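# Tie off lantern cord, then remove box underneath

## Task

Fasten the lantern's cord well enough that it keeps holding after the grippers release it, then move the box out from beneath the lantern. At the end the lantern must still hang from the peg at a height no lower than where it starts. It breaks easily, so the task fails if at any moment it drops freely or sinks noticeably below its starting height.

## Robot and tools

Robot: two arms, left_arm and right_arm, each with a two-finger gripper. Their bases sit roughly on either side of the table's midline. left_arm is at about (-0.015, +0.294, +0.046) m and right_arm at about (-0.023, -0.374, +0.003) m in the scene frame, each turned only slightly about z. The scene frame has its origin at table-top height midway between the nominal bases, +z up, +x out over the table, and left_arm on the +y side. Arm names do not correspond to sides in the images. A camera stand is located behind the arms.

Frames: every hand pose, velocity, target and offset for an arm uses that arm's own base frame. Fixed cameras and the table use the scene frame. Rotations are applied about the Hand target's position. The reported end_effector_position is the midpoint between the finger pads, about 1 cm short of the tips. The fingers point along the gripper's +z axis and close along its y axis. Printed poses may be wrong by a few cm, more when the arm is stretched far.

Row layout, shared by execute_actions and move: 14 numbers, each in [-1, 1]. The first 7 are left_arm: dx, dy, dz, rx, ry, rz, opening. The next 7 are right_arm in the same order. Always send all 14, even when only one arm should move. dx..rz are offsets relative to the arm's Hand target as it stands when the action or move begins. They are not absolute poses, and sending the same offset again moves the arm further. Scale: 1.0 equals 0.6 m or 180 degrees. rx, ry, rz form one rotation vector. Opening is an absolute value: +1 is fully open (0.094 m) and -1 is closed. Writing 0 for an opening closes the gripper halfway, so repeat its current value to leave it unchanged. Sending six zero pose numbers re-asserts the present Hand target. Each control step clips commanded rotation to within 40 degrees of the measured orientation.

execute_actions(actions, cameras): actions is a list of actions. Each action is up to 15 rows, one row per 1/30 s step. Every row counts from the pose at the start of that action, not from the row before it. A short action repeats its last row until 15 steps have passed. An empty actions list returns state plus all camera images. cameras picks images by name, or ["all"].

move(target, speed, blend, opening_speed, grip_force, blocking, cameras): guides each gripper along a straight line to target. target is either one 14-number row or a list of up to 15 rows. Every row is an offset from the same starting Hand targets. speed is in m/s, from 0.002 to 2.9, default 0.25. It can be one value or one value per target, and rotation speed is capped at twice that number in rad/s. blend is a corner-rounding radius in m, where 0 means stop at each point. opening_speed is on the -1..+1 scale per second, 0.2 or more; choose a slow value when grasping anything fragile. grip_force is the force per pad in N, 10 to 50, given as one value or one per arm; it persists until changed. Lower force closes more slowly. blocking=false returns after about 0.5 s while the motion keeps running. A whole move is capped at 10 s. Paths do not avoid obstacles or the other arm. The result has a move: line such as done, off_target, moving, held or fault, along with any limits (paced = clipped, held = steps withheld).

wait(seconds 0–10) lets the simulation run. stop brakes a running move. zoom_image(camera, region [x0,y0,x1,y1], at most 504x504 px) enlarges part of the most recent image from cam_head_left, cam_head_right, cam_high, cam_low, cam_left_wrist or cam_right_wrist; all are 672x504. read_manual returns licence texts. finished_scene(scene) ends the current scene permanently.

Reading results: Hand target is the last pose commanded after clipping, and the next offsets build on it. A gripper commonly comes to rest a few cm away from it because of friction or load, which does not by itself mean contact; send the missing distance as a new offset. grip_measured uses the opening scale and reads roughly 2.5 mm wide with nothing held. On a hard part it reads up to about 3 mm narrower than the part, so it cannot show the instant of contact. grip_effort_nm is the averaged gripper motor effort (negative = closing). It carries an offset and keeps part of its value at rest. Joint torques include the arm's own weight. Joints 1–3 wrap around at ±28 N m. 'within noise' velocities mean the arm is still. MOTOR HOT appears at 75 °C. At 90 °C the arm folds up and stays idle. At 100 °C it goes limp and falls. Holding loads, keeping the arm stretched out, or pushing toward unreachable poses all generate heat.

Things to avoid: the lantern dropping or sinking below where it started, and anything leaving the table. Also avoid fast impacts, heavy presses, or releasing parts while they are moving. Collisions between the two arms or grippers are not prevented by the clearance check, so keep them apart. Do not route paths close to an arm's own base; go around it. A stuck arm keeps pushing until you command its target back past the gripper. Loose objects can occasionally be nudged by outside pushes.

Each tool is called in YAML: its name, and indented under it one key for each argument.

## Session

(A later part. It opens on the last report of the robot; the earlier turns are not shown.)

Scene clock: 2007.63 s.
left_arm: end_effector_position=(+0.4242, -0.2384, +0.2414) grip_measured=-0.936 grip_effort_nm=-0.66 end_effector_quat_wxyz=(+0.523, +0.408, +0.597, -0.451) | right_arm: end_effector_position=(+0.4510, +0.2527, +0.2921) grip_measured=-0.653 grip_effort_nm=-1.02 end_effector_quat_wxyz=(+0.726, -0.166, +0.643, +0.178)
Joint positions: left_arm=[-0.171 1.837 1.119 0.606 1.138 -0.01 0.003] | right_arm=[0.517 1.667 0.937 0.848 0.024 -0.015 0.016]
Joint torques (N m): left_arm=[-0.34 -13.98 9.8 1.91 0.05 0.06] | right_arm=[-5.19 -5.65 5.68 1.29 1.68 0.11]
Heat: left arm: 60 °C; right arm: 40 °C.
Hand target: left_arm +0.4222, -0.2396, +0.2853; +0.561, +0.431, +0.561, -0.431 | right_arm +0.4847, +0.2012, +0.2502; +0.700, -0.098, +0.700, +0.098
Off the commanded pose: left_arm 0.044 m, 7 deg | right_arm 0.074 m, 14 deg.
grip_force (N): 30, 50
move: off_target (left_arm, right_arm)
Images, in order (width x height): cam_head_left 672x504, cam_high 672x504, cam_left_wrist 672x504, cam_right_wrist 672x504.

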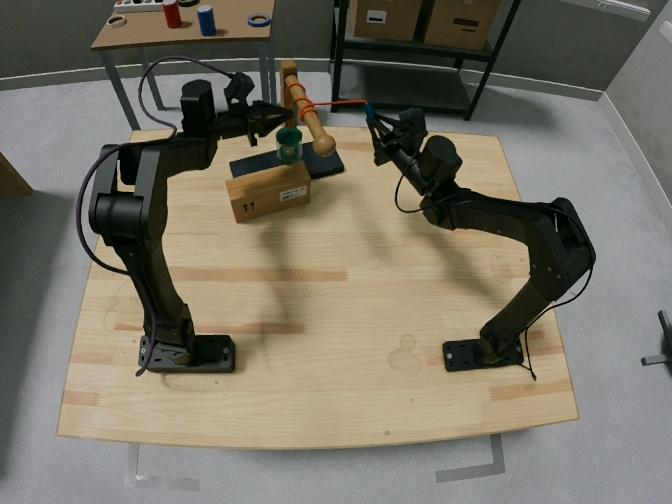

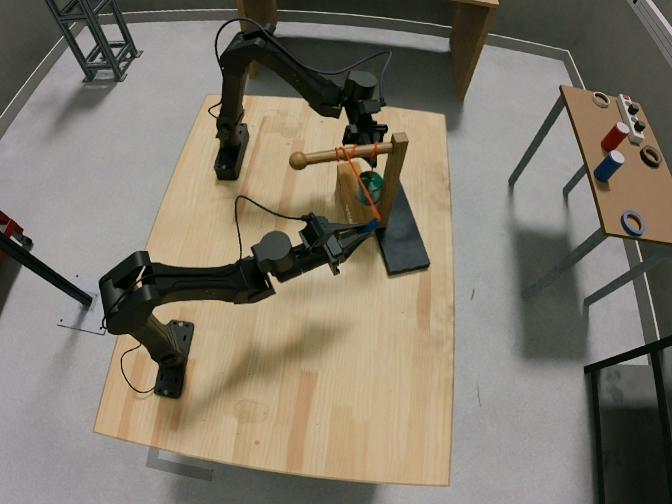

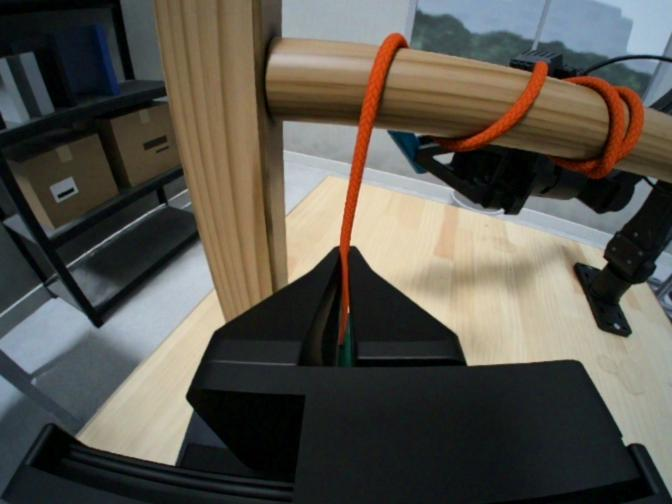

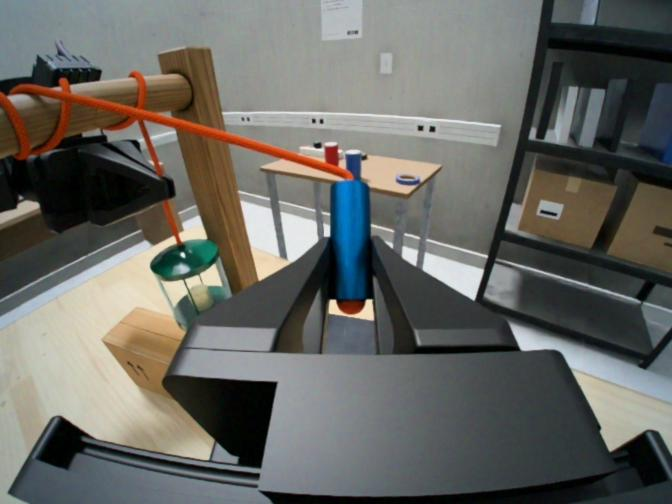

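move:
  target: [0, 0, -0.0835, 0, 0, 0, -1.0, -0.0433, 0.0567, 0.0605, 0, 0, 0, -0.8]
  speed: 0.03
  cameras: ["cam_left_wrist", "cam_right_wrist", "cam_high"]

Scene clock: 2025.10 s.
left_arm: end_effector_position=(+0.4212, -0.2379, +0.2389) grip_measured=-0.936 grip_effort_nm=-0.66 end_effector_quat_wxyz=(+0.552, +0.425, +0.570, -0.435) | right_arm: end_effector_position=(+0.4475, +0.2622, +0.2850) grip_measured=-0.653 grip_effort_nm=-1.02 end_effector_quat_wxyz=(+0.705, -0.144, +0.680, +0.139)
Joint positions: left_arm=[-0.171 1.85 1.073 0.747 1.138 0 0.003] | right_arm=[0.594 1.651 0.98 0.706 0.191 -0.02 0.016]
Joint torques (N m): left_arm=[-0.35 -7.77 5.7 2.28 -0.01 0.05] | right_arm=[-1.61 -10.04 9.57 1.26 1.16 0.18]
Heat: left arm: 60 °C; right arm: 38 °C.
Hand target: left_arm +0.4222, -0.2396, +0.2353; +0.561, +0.431, +0.561, -0.431 | right_arm +0.4587, +0.2353, +0.2864; +0.700, -0.099, +0.700, +0.098
Off the commanded pose: left_arm 0.004 m, 2 deg | right_arm 0.029 m, 7 deg.
grip_force (N): 30, 50
move: off_target (right_arm)
Images, in order (width x height): cam_high 672x504, cam_left_wrist 672x504, cam_right_wrist 672x504.

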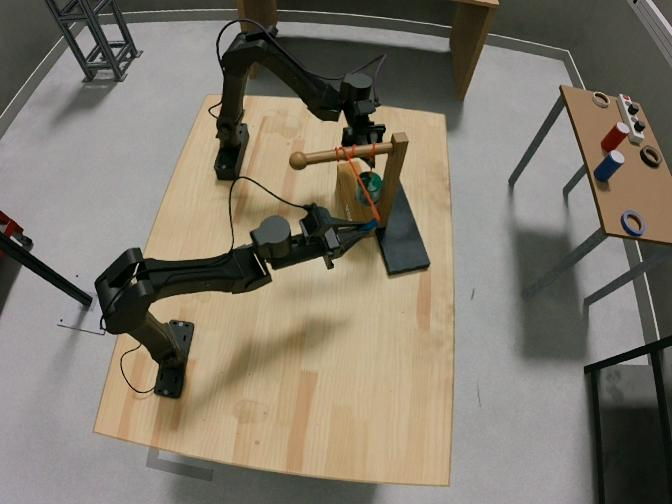

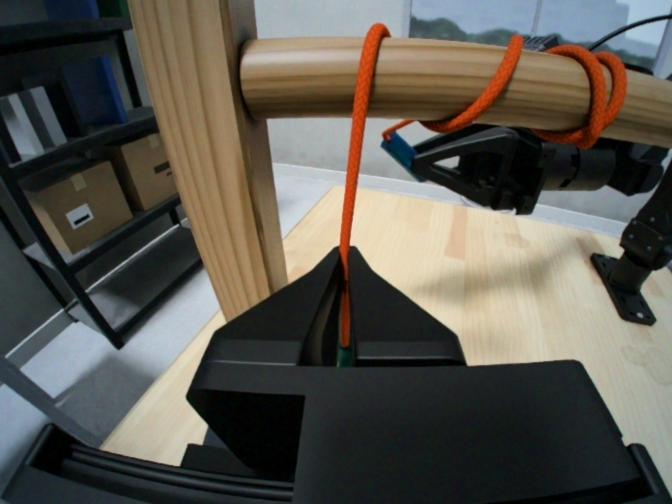

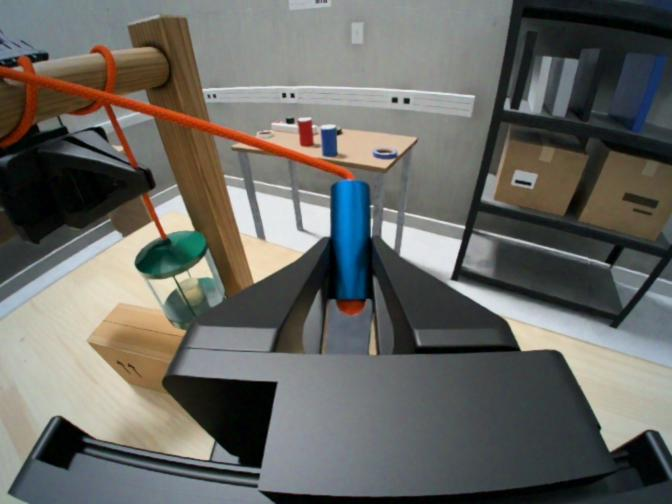

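move:
  target: [0, 0, -0.0333, 0, 0, 0, -1.0, 0, 0, 0, 0, 0, 0, -0.8]
  speed: 0.03
  cameras: ["cam_left_wrist"]

Scene clock: 2032.97 s.
left_arm: end_effector_position=(+0.4209, -0.2379, +0.2343) grip_measured=-0.936 grip_effort_nm=-0.66 end_effector_quat_wxyz=(+0.574, +0.438, +0.547, -0.423) | right_arm: end_effector_position=(+0.4475, +0.2622, +0.2849) grip_measured=-0.653 grip_effort_nm=-1.02 end_effector_quat_wxyz=(+0.705, -0.143, +0.680, +0.139)
Joint positions: left_arm=[-0.171 1.882 1.045 0.879 1.14 0.002 0.003] | right_arm=[0.594 1.651 0.98 0.705 0.191 -0.019 0.016]
Joint torques (N m): left_arm=[-0.24 -6.87 4.81 1.79 -0.09 -0.03] | right_arm=[-1.68 -10.03 9.62 1.25 1.17 0.16]
Heat: left arm: 60 °C; right arm: 38 °C.
Hand target: left_arm +0.4223, -0.2396, +0.2153; +0.561, +0.431, +0.561, -0.431 | right_arm +0.4587, +0.2353, +0.2864; +0.700, -0.099, +0.700, +0.098
Off the commanded pose: left_arm 0.019 m, 2 deg | right_arm 0.029 m, 7 deg.
grip_force (N): 30, 50
move: off_target (left_arm, right_arm)
Images, in order (width x height): cam_left_wrist 672x504.

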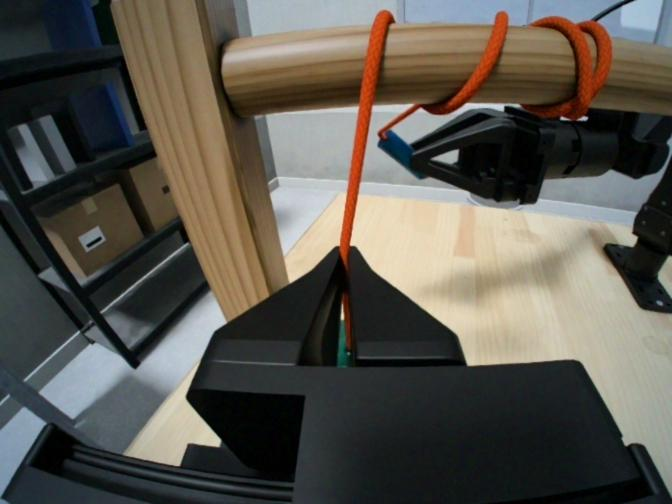

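move:
  target:
    - [0, 0, 0.022, 0, 0, 0, -1.0, 0, 0, 0, 0, 0, 0, -0.8]
    - [0, 0, 0.022, 0, 0, 0, -0.84, 0, 0, 0, 0, 0, 0, -0.8]
  speed: 0.03
  opening_speed: 0.2
  cameras: ["cam_left_wrist", "cam_right_wrist", "cam_head_left"]

Scene clock: 2053.70 s.
left_arm: end_effector_position=(+0.4208, -0.2380, +0.2323) grip_measured=-0.842 grip_effort_nm=0.13 end_effector_quat_wxyz=(+0.570, +0.436, +0.551, -0.426) | right_arm: end_effector_position=(+0.4475, +0.2622, +0.2849) grip_measured=-0.653 grip_effort_nm=-1.02 end_effector_quat_wxyz=(+0.705, -0.143, +0.680, +0.139)
Joint positions: left_arm=[-0.171 1.882 1.045 0.866 1.14 0 0.007] | right_arm=[0.594 1.651 0.98 0.705 0.191 -0.019 0.016]
Joint torques (N m): left_arm=[-0.36 -8.88 6.48 1.39 -0.07 -0.05] | right_arm=[-1.68 -10.09 9.63 1.27 1.18 0.17]
Heat: left arm: 56 °C; right arm: 36 °C.
Hand target: left_arm +0.4222, -0.2396, +0.2284; +0.561, +0.431, +0.561, -0.431 | right_arm +0.4587, +0.2353, +0.2864; +0.700, -0.099, +0.700, +0.098
Off the commanded pose: left_arm 0.004 m, 2 deg | right_arm 0.029 m, 7 deg.
grip_force (N): 30, 50
move: off_target (right_arm)
Images, in order (width x height): cam_head_left 672x504, cam_left_wrist 672x504, cam_right_wrist 672x504.

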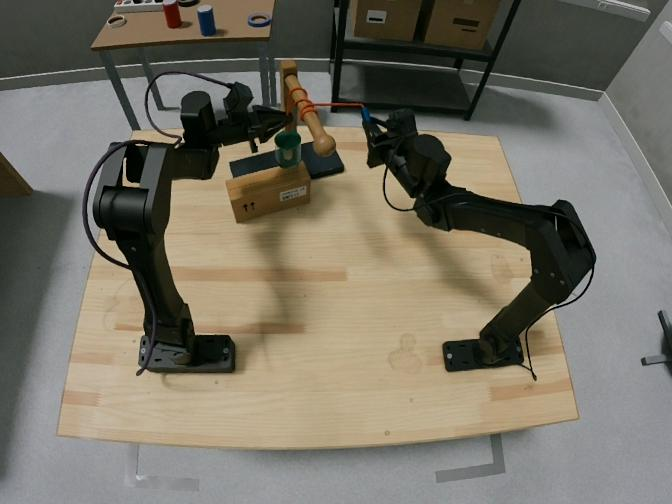

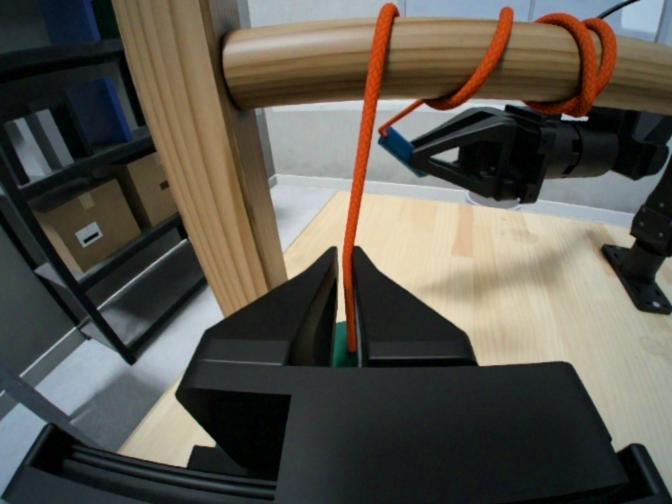

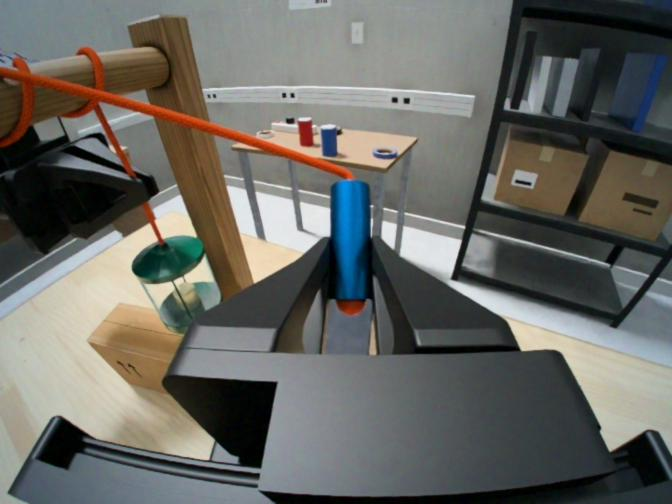

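move:
  target: [0, 0, 0, 0, 0, 0, -0.84, -0.028, 0.066, 0.0143, 0, 0, 0, -0.8]
  speed: 0.02
  cameras: ["cam_left_wrist", "cam_right_wrist", "cam_head_left"]

Scene clock: 2067.50 s.
left_arm: end_effector_position=(+0.4208, -0.2380, +0.2320) grip_measured=-0.842 grip_effort_nm=0.14 end_effector_quat_wxyz=(+0.569, +0.435, +0.552, -0.427) | right_arm: end_effector_position=(+0.4394, +0.2725, +0.2869) grip_measured=-0.653 grip_effort_nm=-1.02 end_effector_quat_wxyz=(+0.696, -0.107, +0.703, +0.097)
Joint positions: left_arm=[-0.171 1.882 1.045 0.864 1.14 0 0.007] | right_arm=[0.69 1.651 1.037 0.601 0.402 -0.008 0.016]
Joint torques (N m): left_arm=[-0.32 -8.95 6.43 1.41 -0.08 -0.04] | right_arm=[0.43 -7.65 11 1.78 0.2 0.08]
Heat: left arm: 56 °C; right arm: 36 °C.
Hand target: left_arm +0.4222, -0.2396, +0.2284; +0.561, +0.431, +0.561, -0.431 | right_arm +0.4418, +0.2750, +0.2949; +0.700, -0.099, +0.700, +0.098
Off the commanded pose: left_arm 0.004 m, 2 deg | right_arm 0.009 m, 1 deg.
grip_force (N): 30, 50
move: done
Images, in order (width x height): cam_head_left 672x504, cam_left_wrist 672x504, cam_right_wrist 672x504.

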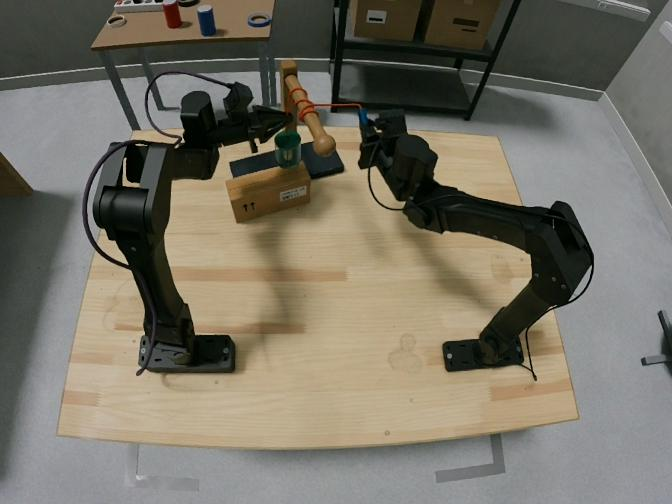

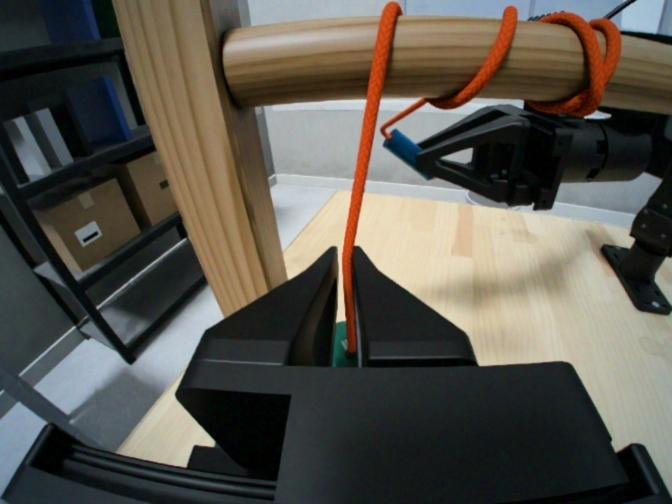

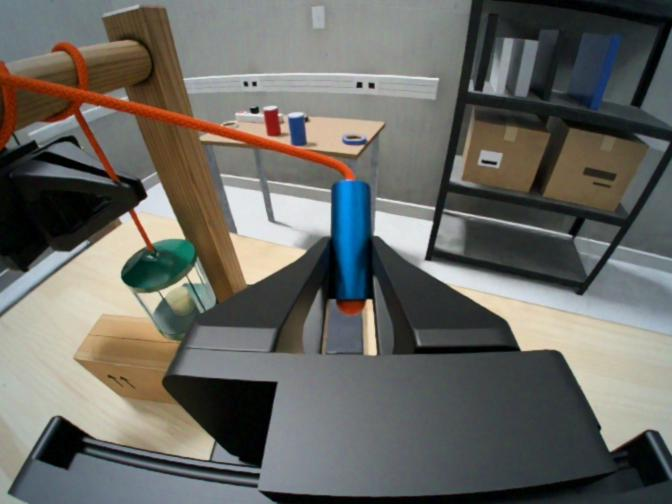

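move:
  target: [0, 0, 0, 0, 0, 0, -0.84, -0.02, 0.05, 0.0, 0, 0, 0, -0.8]
  speed: 0.02
  cameras: ["cam_left_wrist", "cam_right_wrist", "cam_high"]

Scene clock: 2076.53 s.
left_arm: end_effector_position=(+0.4209, -0.2380, +0.2306) grip_measured=-0.842 grip_effort_nm=0.13 end_effector_quat_wxyz=(+0.566, +0.434, +0.555, -0.428) | right_arm: end_effector_position=(+0.4268, +0.3005, +0.2912) grip_measured=-0.653 grip_effort_nm=-1.02 end_effector_quat_wxyz=(+0.699, -0.104, +0.701, +0.097)
Joint positions: left_arm=[-0.171 1.882 1.045 0.855 1.14 0 0.007] | right_arm=[0.775 1.683 1.083 0.595 0.489 -0.008 0.016]
Joint torques (N m): left_arm=[-0.35 -8.9 6.5 1.5 -0.05 -0.05] | right_arm=[0.53 -7.04 11.14 1.78 0.14 0.08]
Heat: left arm: 56 °C; right arm: 37 °C.
Hand target: left_arm +0.4222, -0.2396, +0.2284; +0.561, +0.431, +0.561, -0.431 | right_arm +0.4299, +0.3048, +0.2949; +0.700, -0.099, +0.700, +0.098
Off the commanded pose: left_arm 0.003 m, 1 deg | right_arm 0.007 m, 1 deg.
grip_force (N): 30, 50
move: done
Images, in order (width x height): cam_high 672x504, cam_left_wrist 672x504, cam_right_wrist 672x504.

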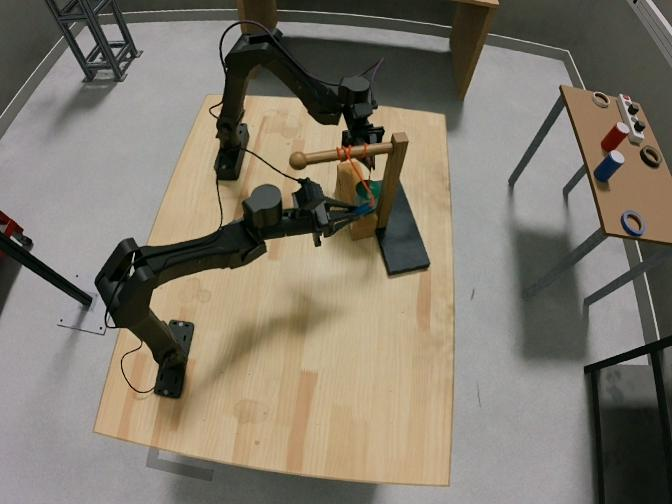

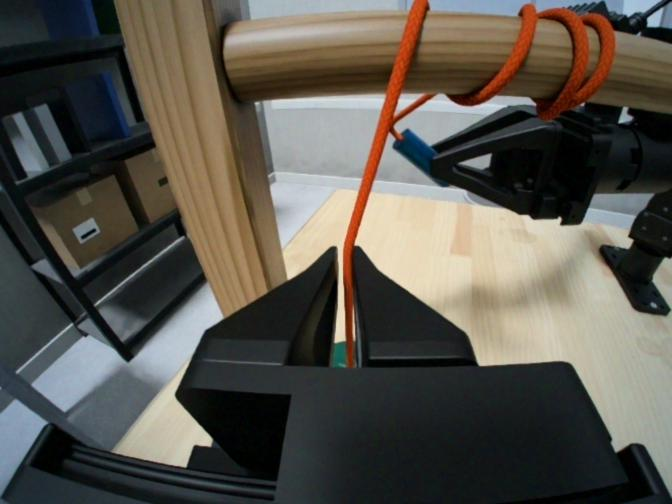

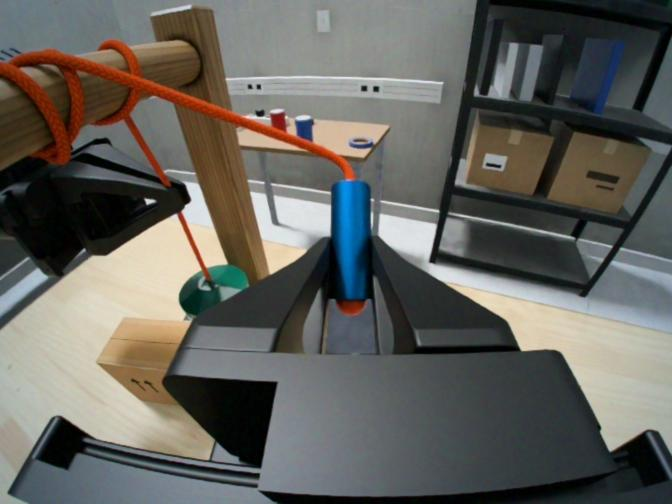

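execute_actions:
  actions: []
  cameras: ["cam_head_left", "cam_high", "cam_left_wrist", "cam_right_wrist"]

Scene clock: 2107.60 s.
left_arm: end_effector_position=(+0.4209, -0.2380, +0.2306) grip_measured=-0.842 grip_effort_nm=0.13 end_effector_quat_wxyz=(+0.566, +0.434, +0.555, -0.428) | right_arm: end_effector_position=(+0.4268, +0.3004, +0.2912) grip_measured=-0.653 grip_effort_nm=-1.02 end_effector_quat_wxyz=(+0.699, -0.104, +0.701, +0.096)
Joint positions: left_arm=[-0.171 1.882 1.045 0.855 1.14 0 0.007] | right_arm=[0.775 1.683 1.083 0.595 0.49 -0.008 0.016]
Joint velocities: within noise
Joint torques (N m): left_arm=[-0.29 -8.95 6.48 1.51 -0.05 -0.05] | right_arm=[0.35 -7.13 11.06 1.77 0.16 0.09]
Heat: left arm: 55 °C; right arm: 38 °C.
Hand target: left_arm +0.4222, -0.2396, +0.2284; +0.561, +0.431, +0.561, -0.431 | right_arm +0.4299, +0.3048, +0.2949; +0.700, -0.099, +0.700, +0.098
Tool commands: left_gripper/opening=-0.84 right_gripper/opening=-0.8
Off the commanded pose: left_arm 0.003 m, 1 deg | right_arm 0.007 m, 1 deg.
grip_force (N): 30, 50
Images, in order (width x height): cam_head_left 672x504, cam_high 672x504, cam_left_wrist 672x504, cam_right_wrist 672x504.

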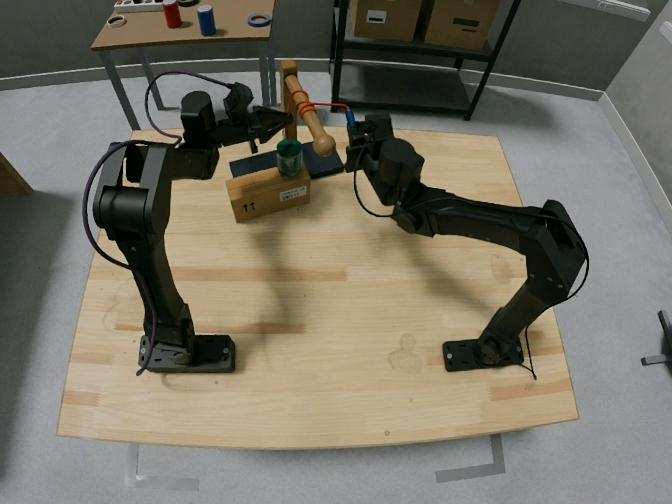

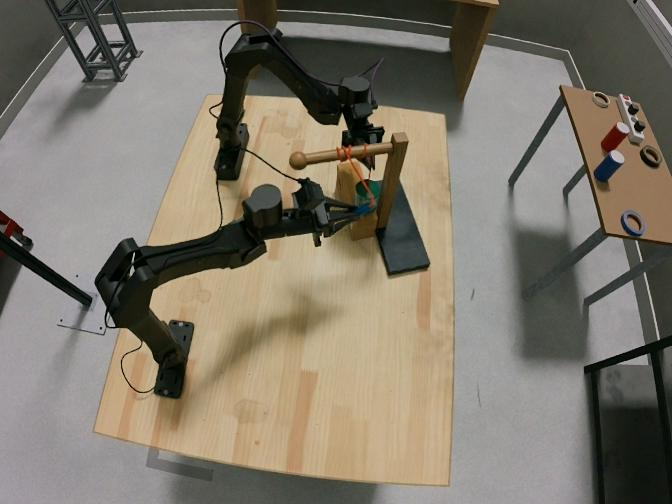

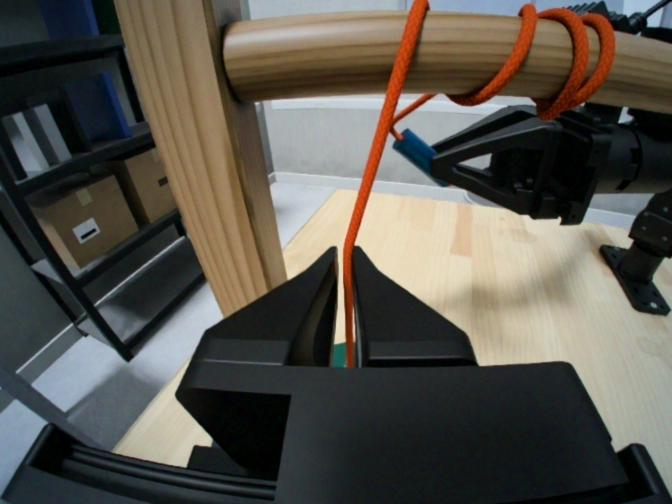

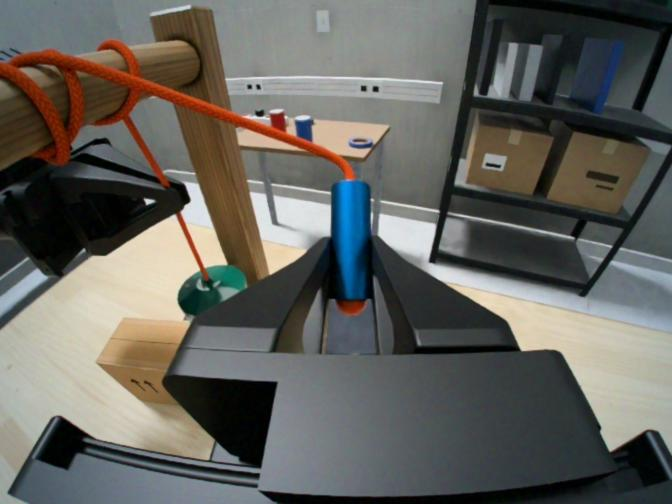

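zoom_image:
  camera: "cam_right_wrist"
  region: [60, 20, 400, 420]

zoom_image:
  camera: "cam_head_left"
  region: [220, 60, 360, 230]

zoom_image:
  camera: "cam_high"
  region: [310, 120, 430, 260]

zoom_image:
  camera: "cam_left_wrist"
  region: [300, 0, 672, 400]

Scaled by 1.260 from the camera's 672x504 image, which has a finer 960x720 frame.

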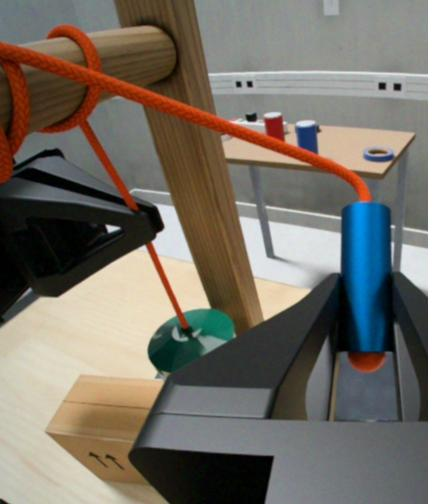

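Scaled by 2.965 from the camera's 672x504 image, which has a finer 960x720 frame.

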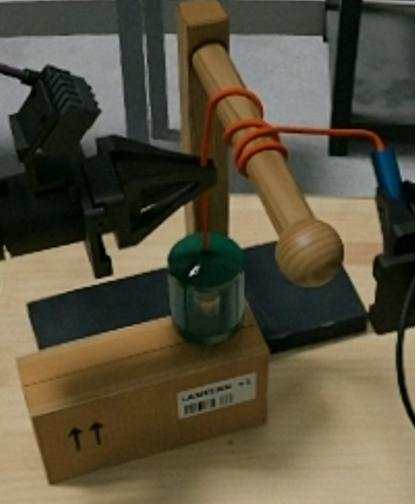

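Scaled by 3.600 from the camera's 672x504 image, which has a finer 960x720 frame.

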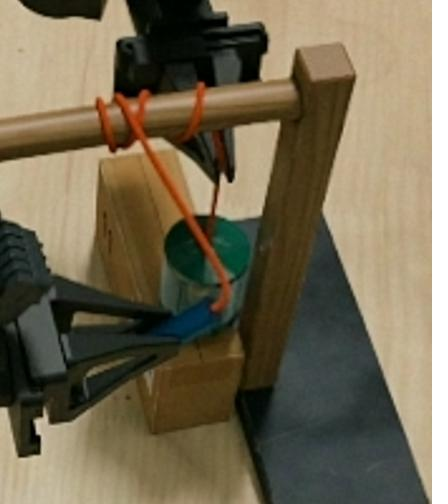

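Scaled by 1.260 from the camera's 672x504 image, which has a finer 960x720 frame.

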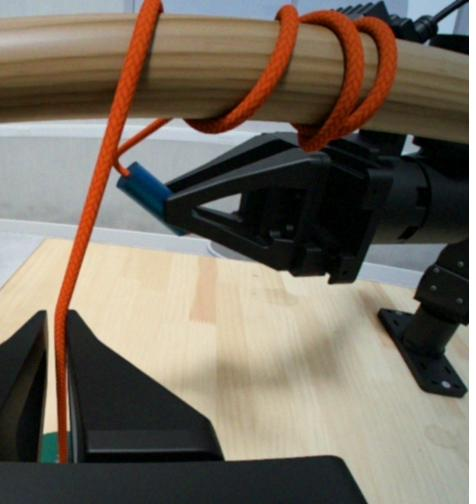

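zoom_image:
  camera: "cam_right_wrist"
  region: [150, 230, 270, 350]

wait:
  seconds: 8
  cameras: ["cam_right_wrist", "cam_head_left", "cam_head_right", "cam_low"]

zoom_image:
  camera: "cam_right_wrist"
  region: [150, 230, 270, 350]

Scaled by 4.200 from the camera's 672x504 image, which has a finer 960x720 frame.

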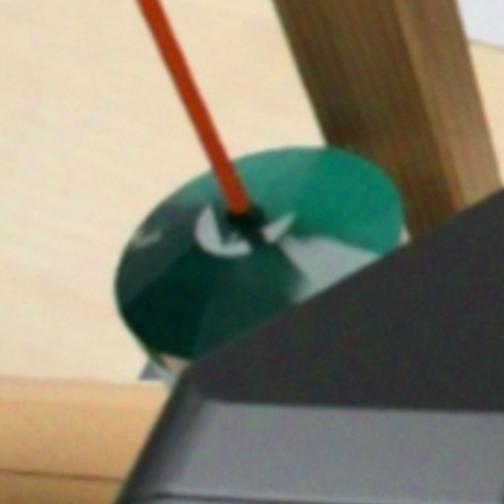

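Scene clock: 2140.20 s.
left_arm: end_effector_position=(+0.4209, -0.2380, +0.2306) grip_measured=-0.842 grip_effort_nm=0.13 end_effector_quat_wxyz=(+0.566, +0.434, +0.555, -0.428) | right_arm: end_effector_position=(+0.4268, +0.3004, +0.2912) grip_measured=-0.653 grip_effort_nm=-1.02 end_effector_quat_wxyz=(+0.699, -0.104, +0.701, +0.096)
Joint positions: left_arm=[-0.171 1.882 1.045 0.855 1.14 0 0.007] | right_arm=[0.775 1.683 1.083 0.595 0.49 -0.008 0.016]
Joint torques (N m): left_arm=[-0.28 -8.9 6.5 1.52 -0.06 -0.03] | right_arm=[0.42 -7.01 11.06 1.76 0.16 0.08]
Heat: left arm: 54 °C; right arm: 39 °C.
Hand target: left_arm +0.4222, -0.2396, +0.2284; +0.561, +0.431, +0.561, -0.431 | right_arm +0.4299, +0.3048, +0.2949; +0.700, -0.099, +0.700, +0.098
Tool commands: left_gripper/opening=-0.84 right_gripper/opening=-0.8
Off the commanded pose: left_arm 0.003 m, 1 deg | right_arm 0.007 m, 1 deg.
grip_force (N): 30, 50
wait: 8.00 s; at rest from the start
Images, in order (width x height): cam_head_left 672x504, cam_head_right 672x504, cam_low 672x504, cam_right_wrist 672x504.

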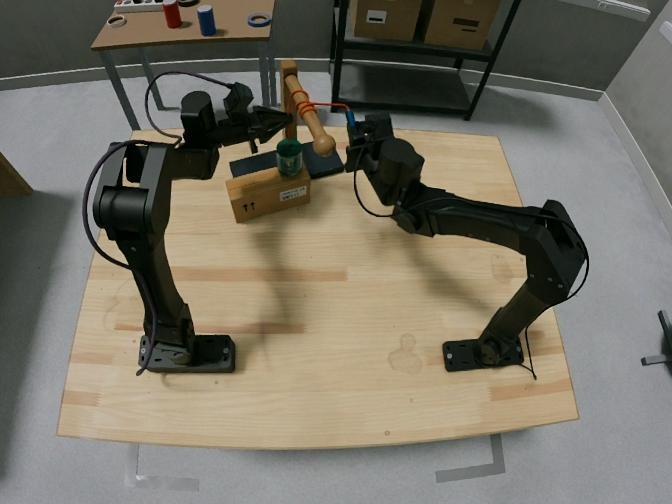

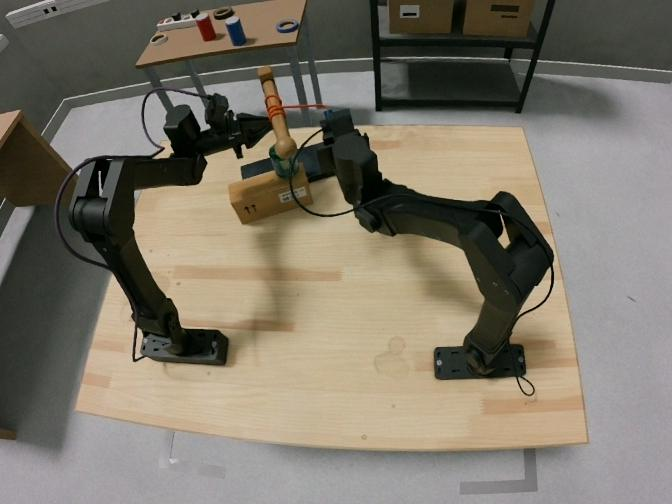

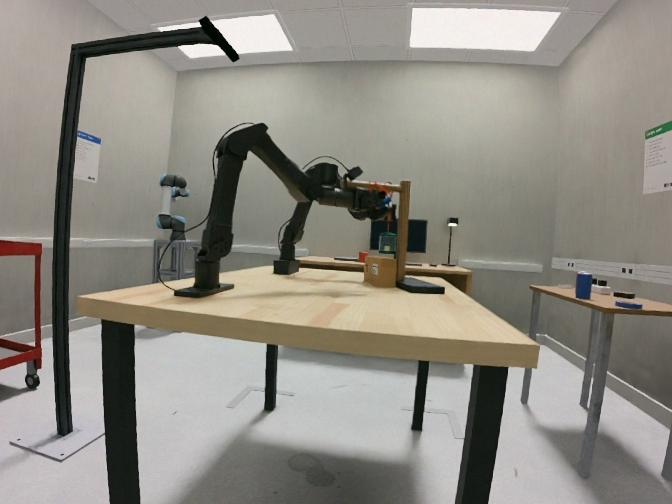

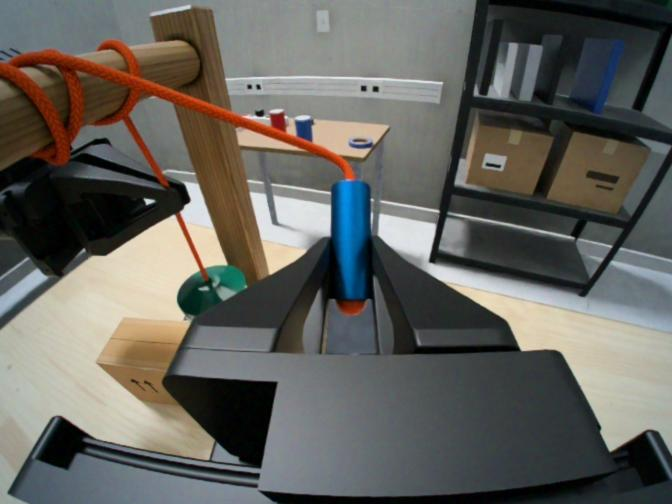

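Scaled by 4.200 from the camera's 672x504 image, which has a finer 960x720 frame.

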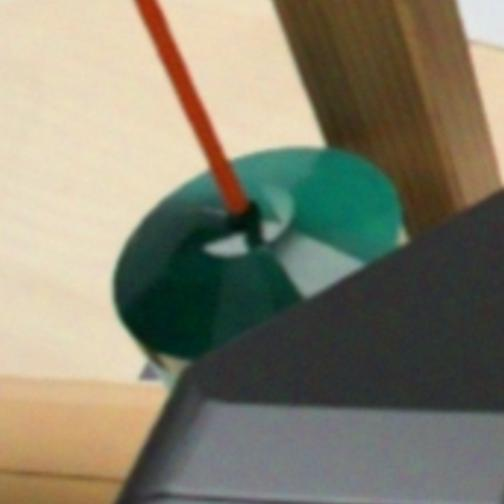

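zoom_image:
  camera: "cam_low"
  region: [340, 160, 460, 300]

zoom_image:
  camera: "cam_head_left"
  region: [250, 60, 350, 210]

zoom_image:
  camera: "cam_head_right"
  region: [230, 60, 340, 210]

Scaled by 3.600 from the camera's 672x504 image, which has a finer 960x720 frame.

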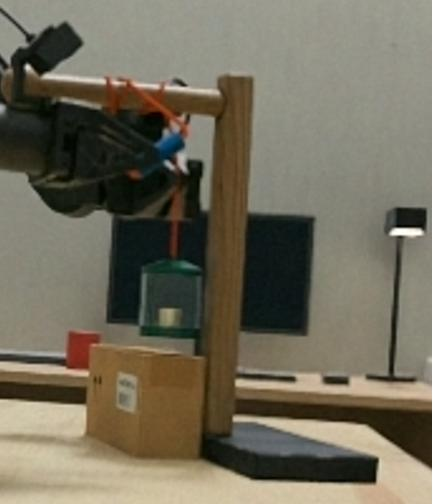

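Scaled by 3.360 from the camera's 672x504 image, which has a finer 960x720 frame.

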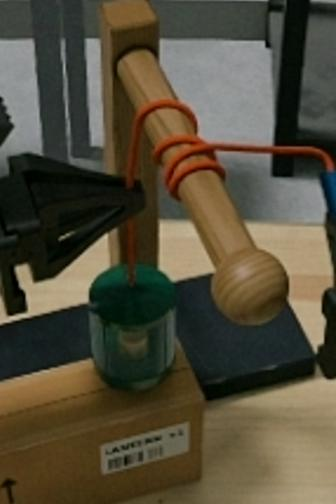

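Scaled by 3.360 from the camera's 672x504 image, which has a finer 960x720 frame.

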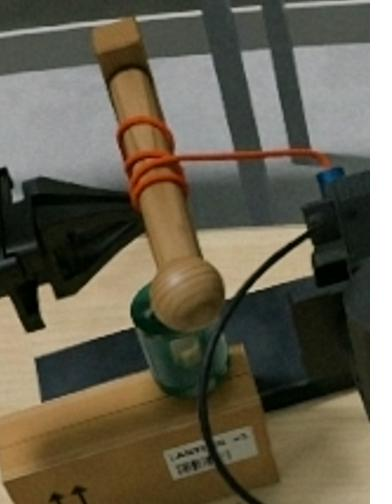

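move:
  target: [0, 0, 0, 0, 0, 0, -0.84, -0.0133, 0.0333, 0, 0, 0, 0, -0.8]
  speed: 0.03
  cameras: ["cam_right_wrist", "cam_head_left", "cam_left_wrist", "cam_low"]

zoom_image:
  camera: "cam_low"
  region: [340, 160, 460, 300]

zoom_image:
  camera: "cam_head_left"
  region: [250, 60, 350, 210]

zoom_image:
  camera: "cam_right_wrist"
  region: [0, 20, 400, 420]

Scene clock: 2169.40 s.
left_arm: end_effector_position=(+0.4209, -0.2380, +0.2305) grip_measured=-0.842 grip_effort_nm=0.13 end_effector_quat_wxyz=(+0.566, +0.434, +0.555, -0.428) | right_arm: end_effector_position=(+0.4189, +0.3204, +0.2917) grip_measured=-0.653 grip_effort_nm=-1.02 end_effector_quat_wxyz=(+0.699, -0.104, +0.701, +0.097)
Joint positions: left_arm=[-0.171 1.882 1.045 0.854 1.14 0 0.007] | right_arm=[0.829 1.715 1.121 0.59 0.543 -0.008 0.016]
Joint torques (N m): left_arm=[-0.36 -8.9 6.5 1.52 -0.07 -0.04] | right_arm=[0.42 -7.36 11.12 1.74 0.13 0.09]
Heat: left arm: 53 °C; right arm: 39 °C.
Hand target: left_arm +0.4222, -0.2396, +0.2284; +0.561, +0.430, +0.561, -0.431 | right_arm +0.4219, +0.3249, +0.2950; +0.700, -0.099, +0.700, +0.098
Off the commanded pose: left_arm 0.003 m, 1 deg | right_arm 0.006 m, 1 deg.
grip_force (N): 30, 50
move: done
Images, in order (width x height): cam_head_left 672x504, cam_low 672x504, cam_left_wrist 672x504, cam_right_wrist 672x504.

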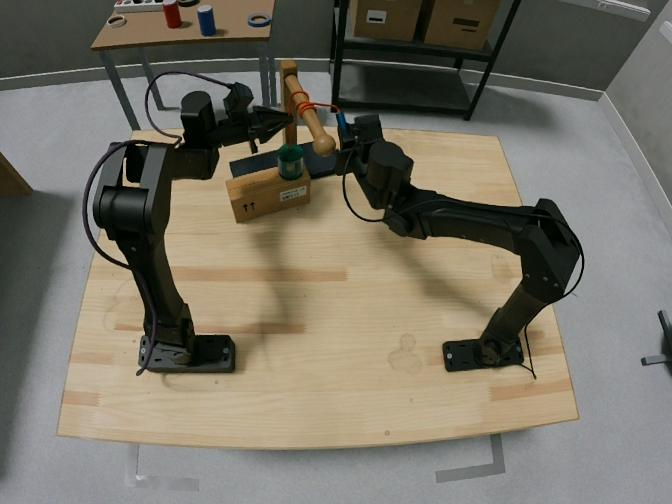

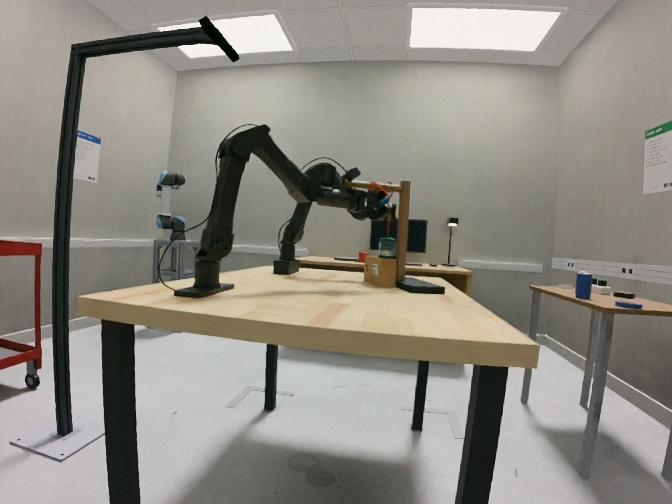

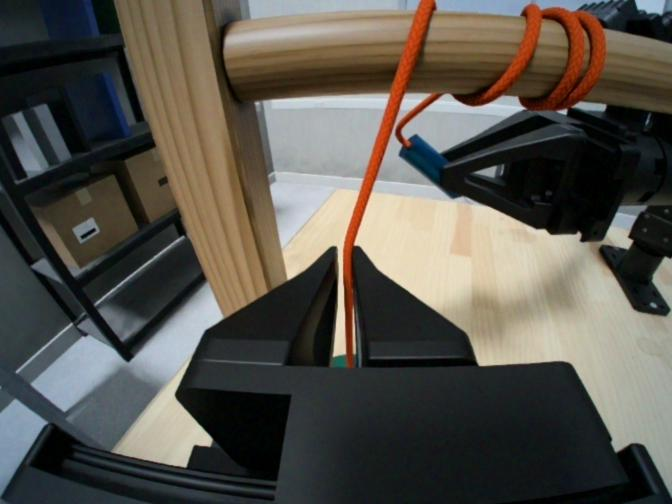

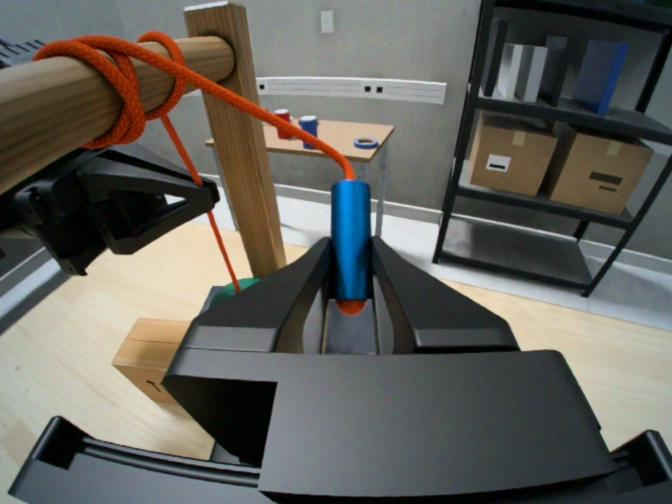

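Scaled by 3.600 from the camera's 672x504 image, which has a finer 960x720 frame.

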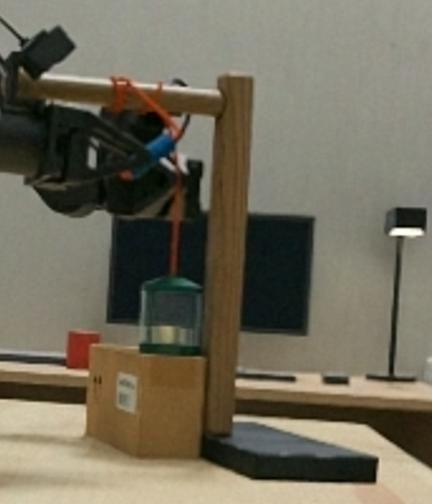

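Scaled by 3.360 from the camera's 672x504 image, which has a finer 960x720 frame.

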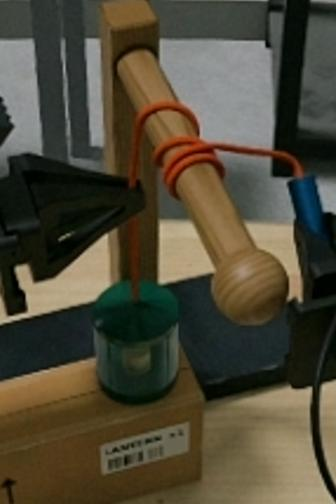

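Scaled by 1.260 from the camera's 672x504 image, which has a finer 960x720 frame.

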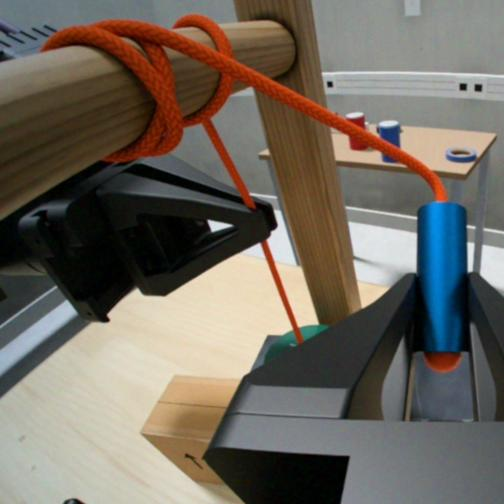

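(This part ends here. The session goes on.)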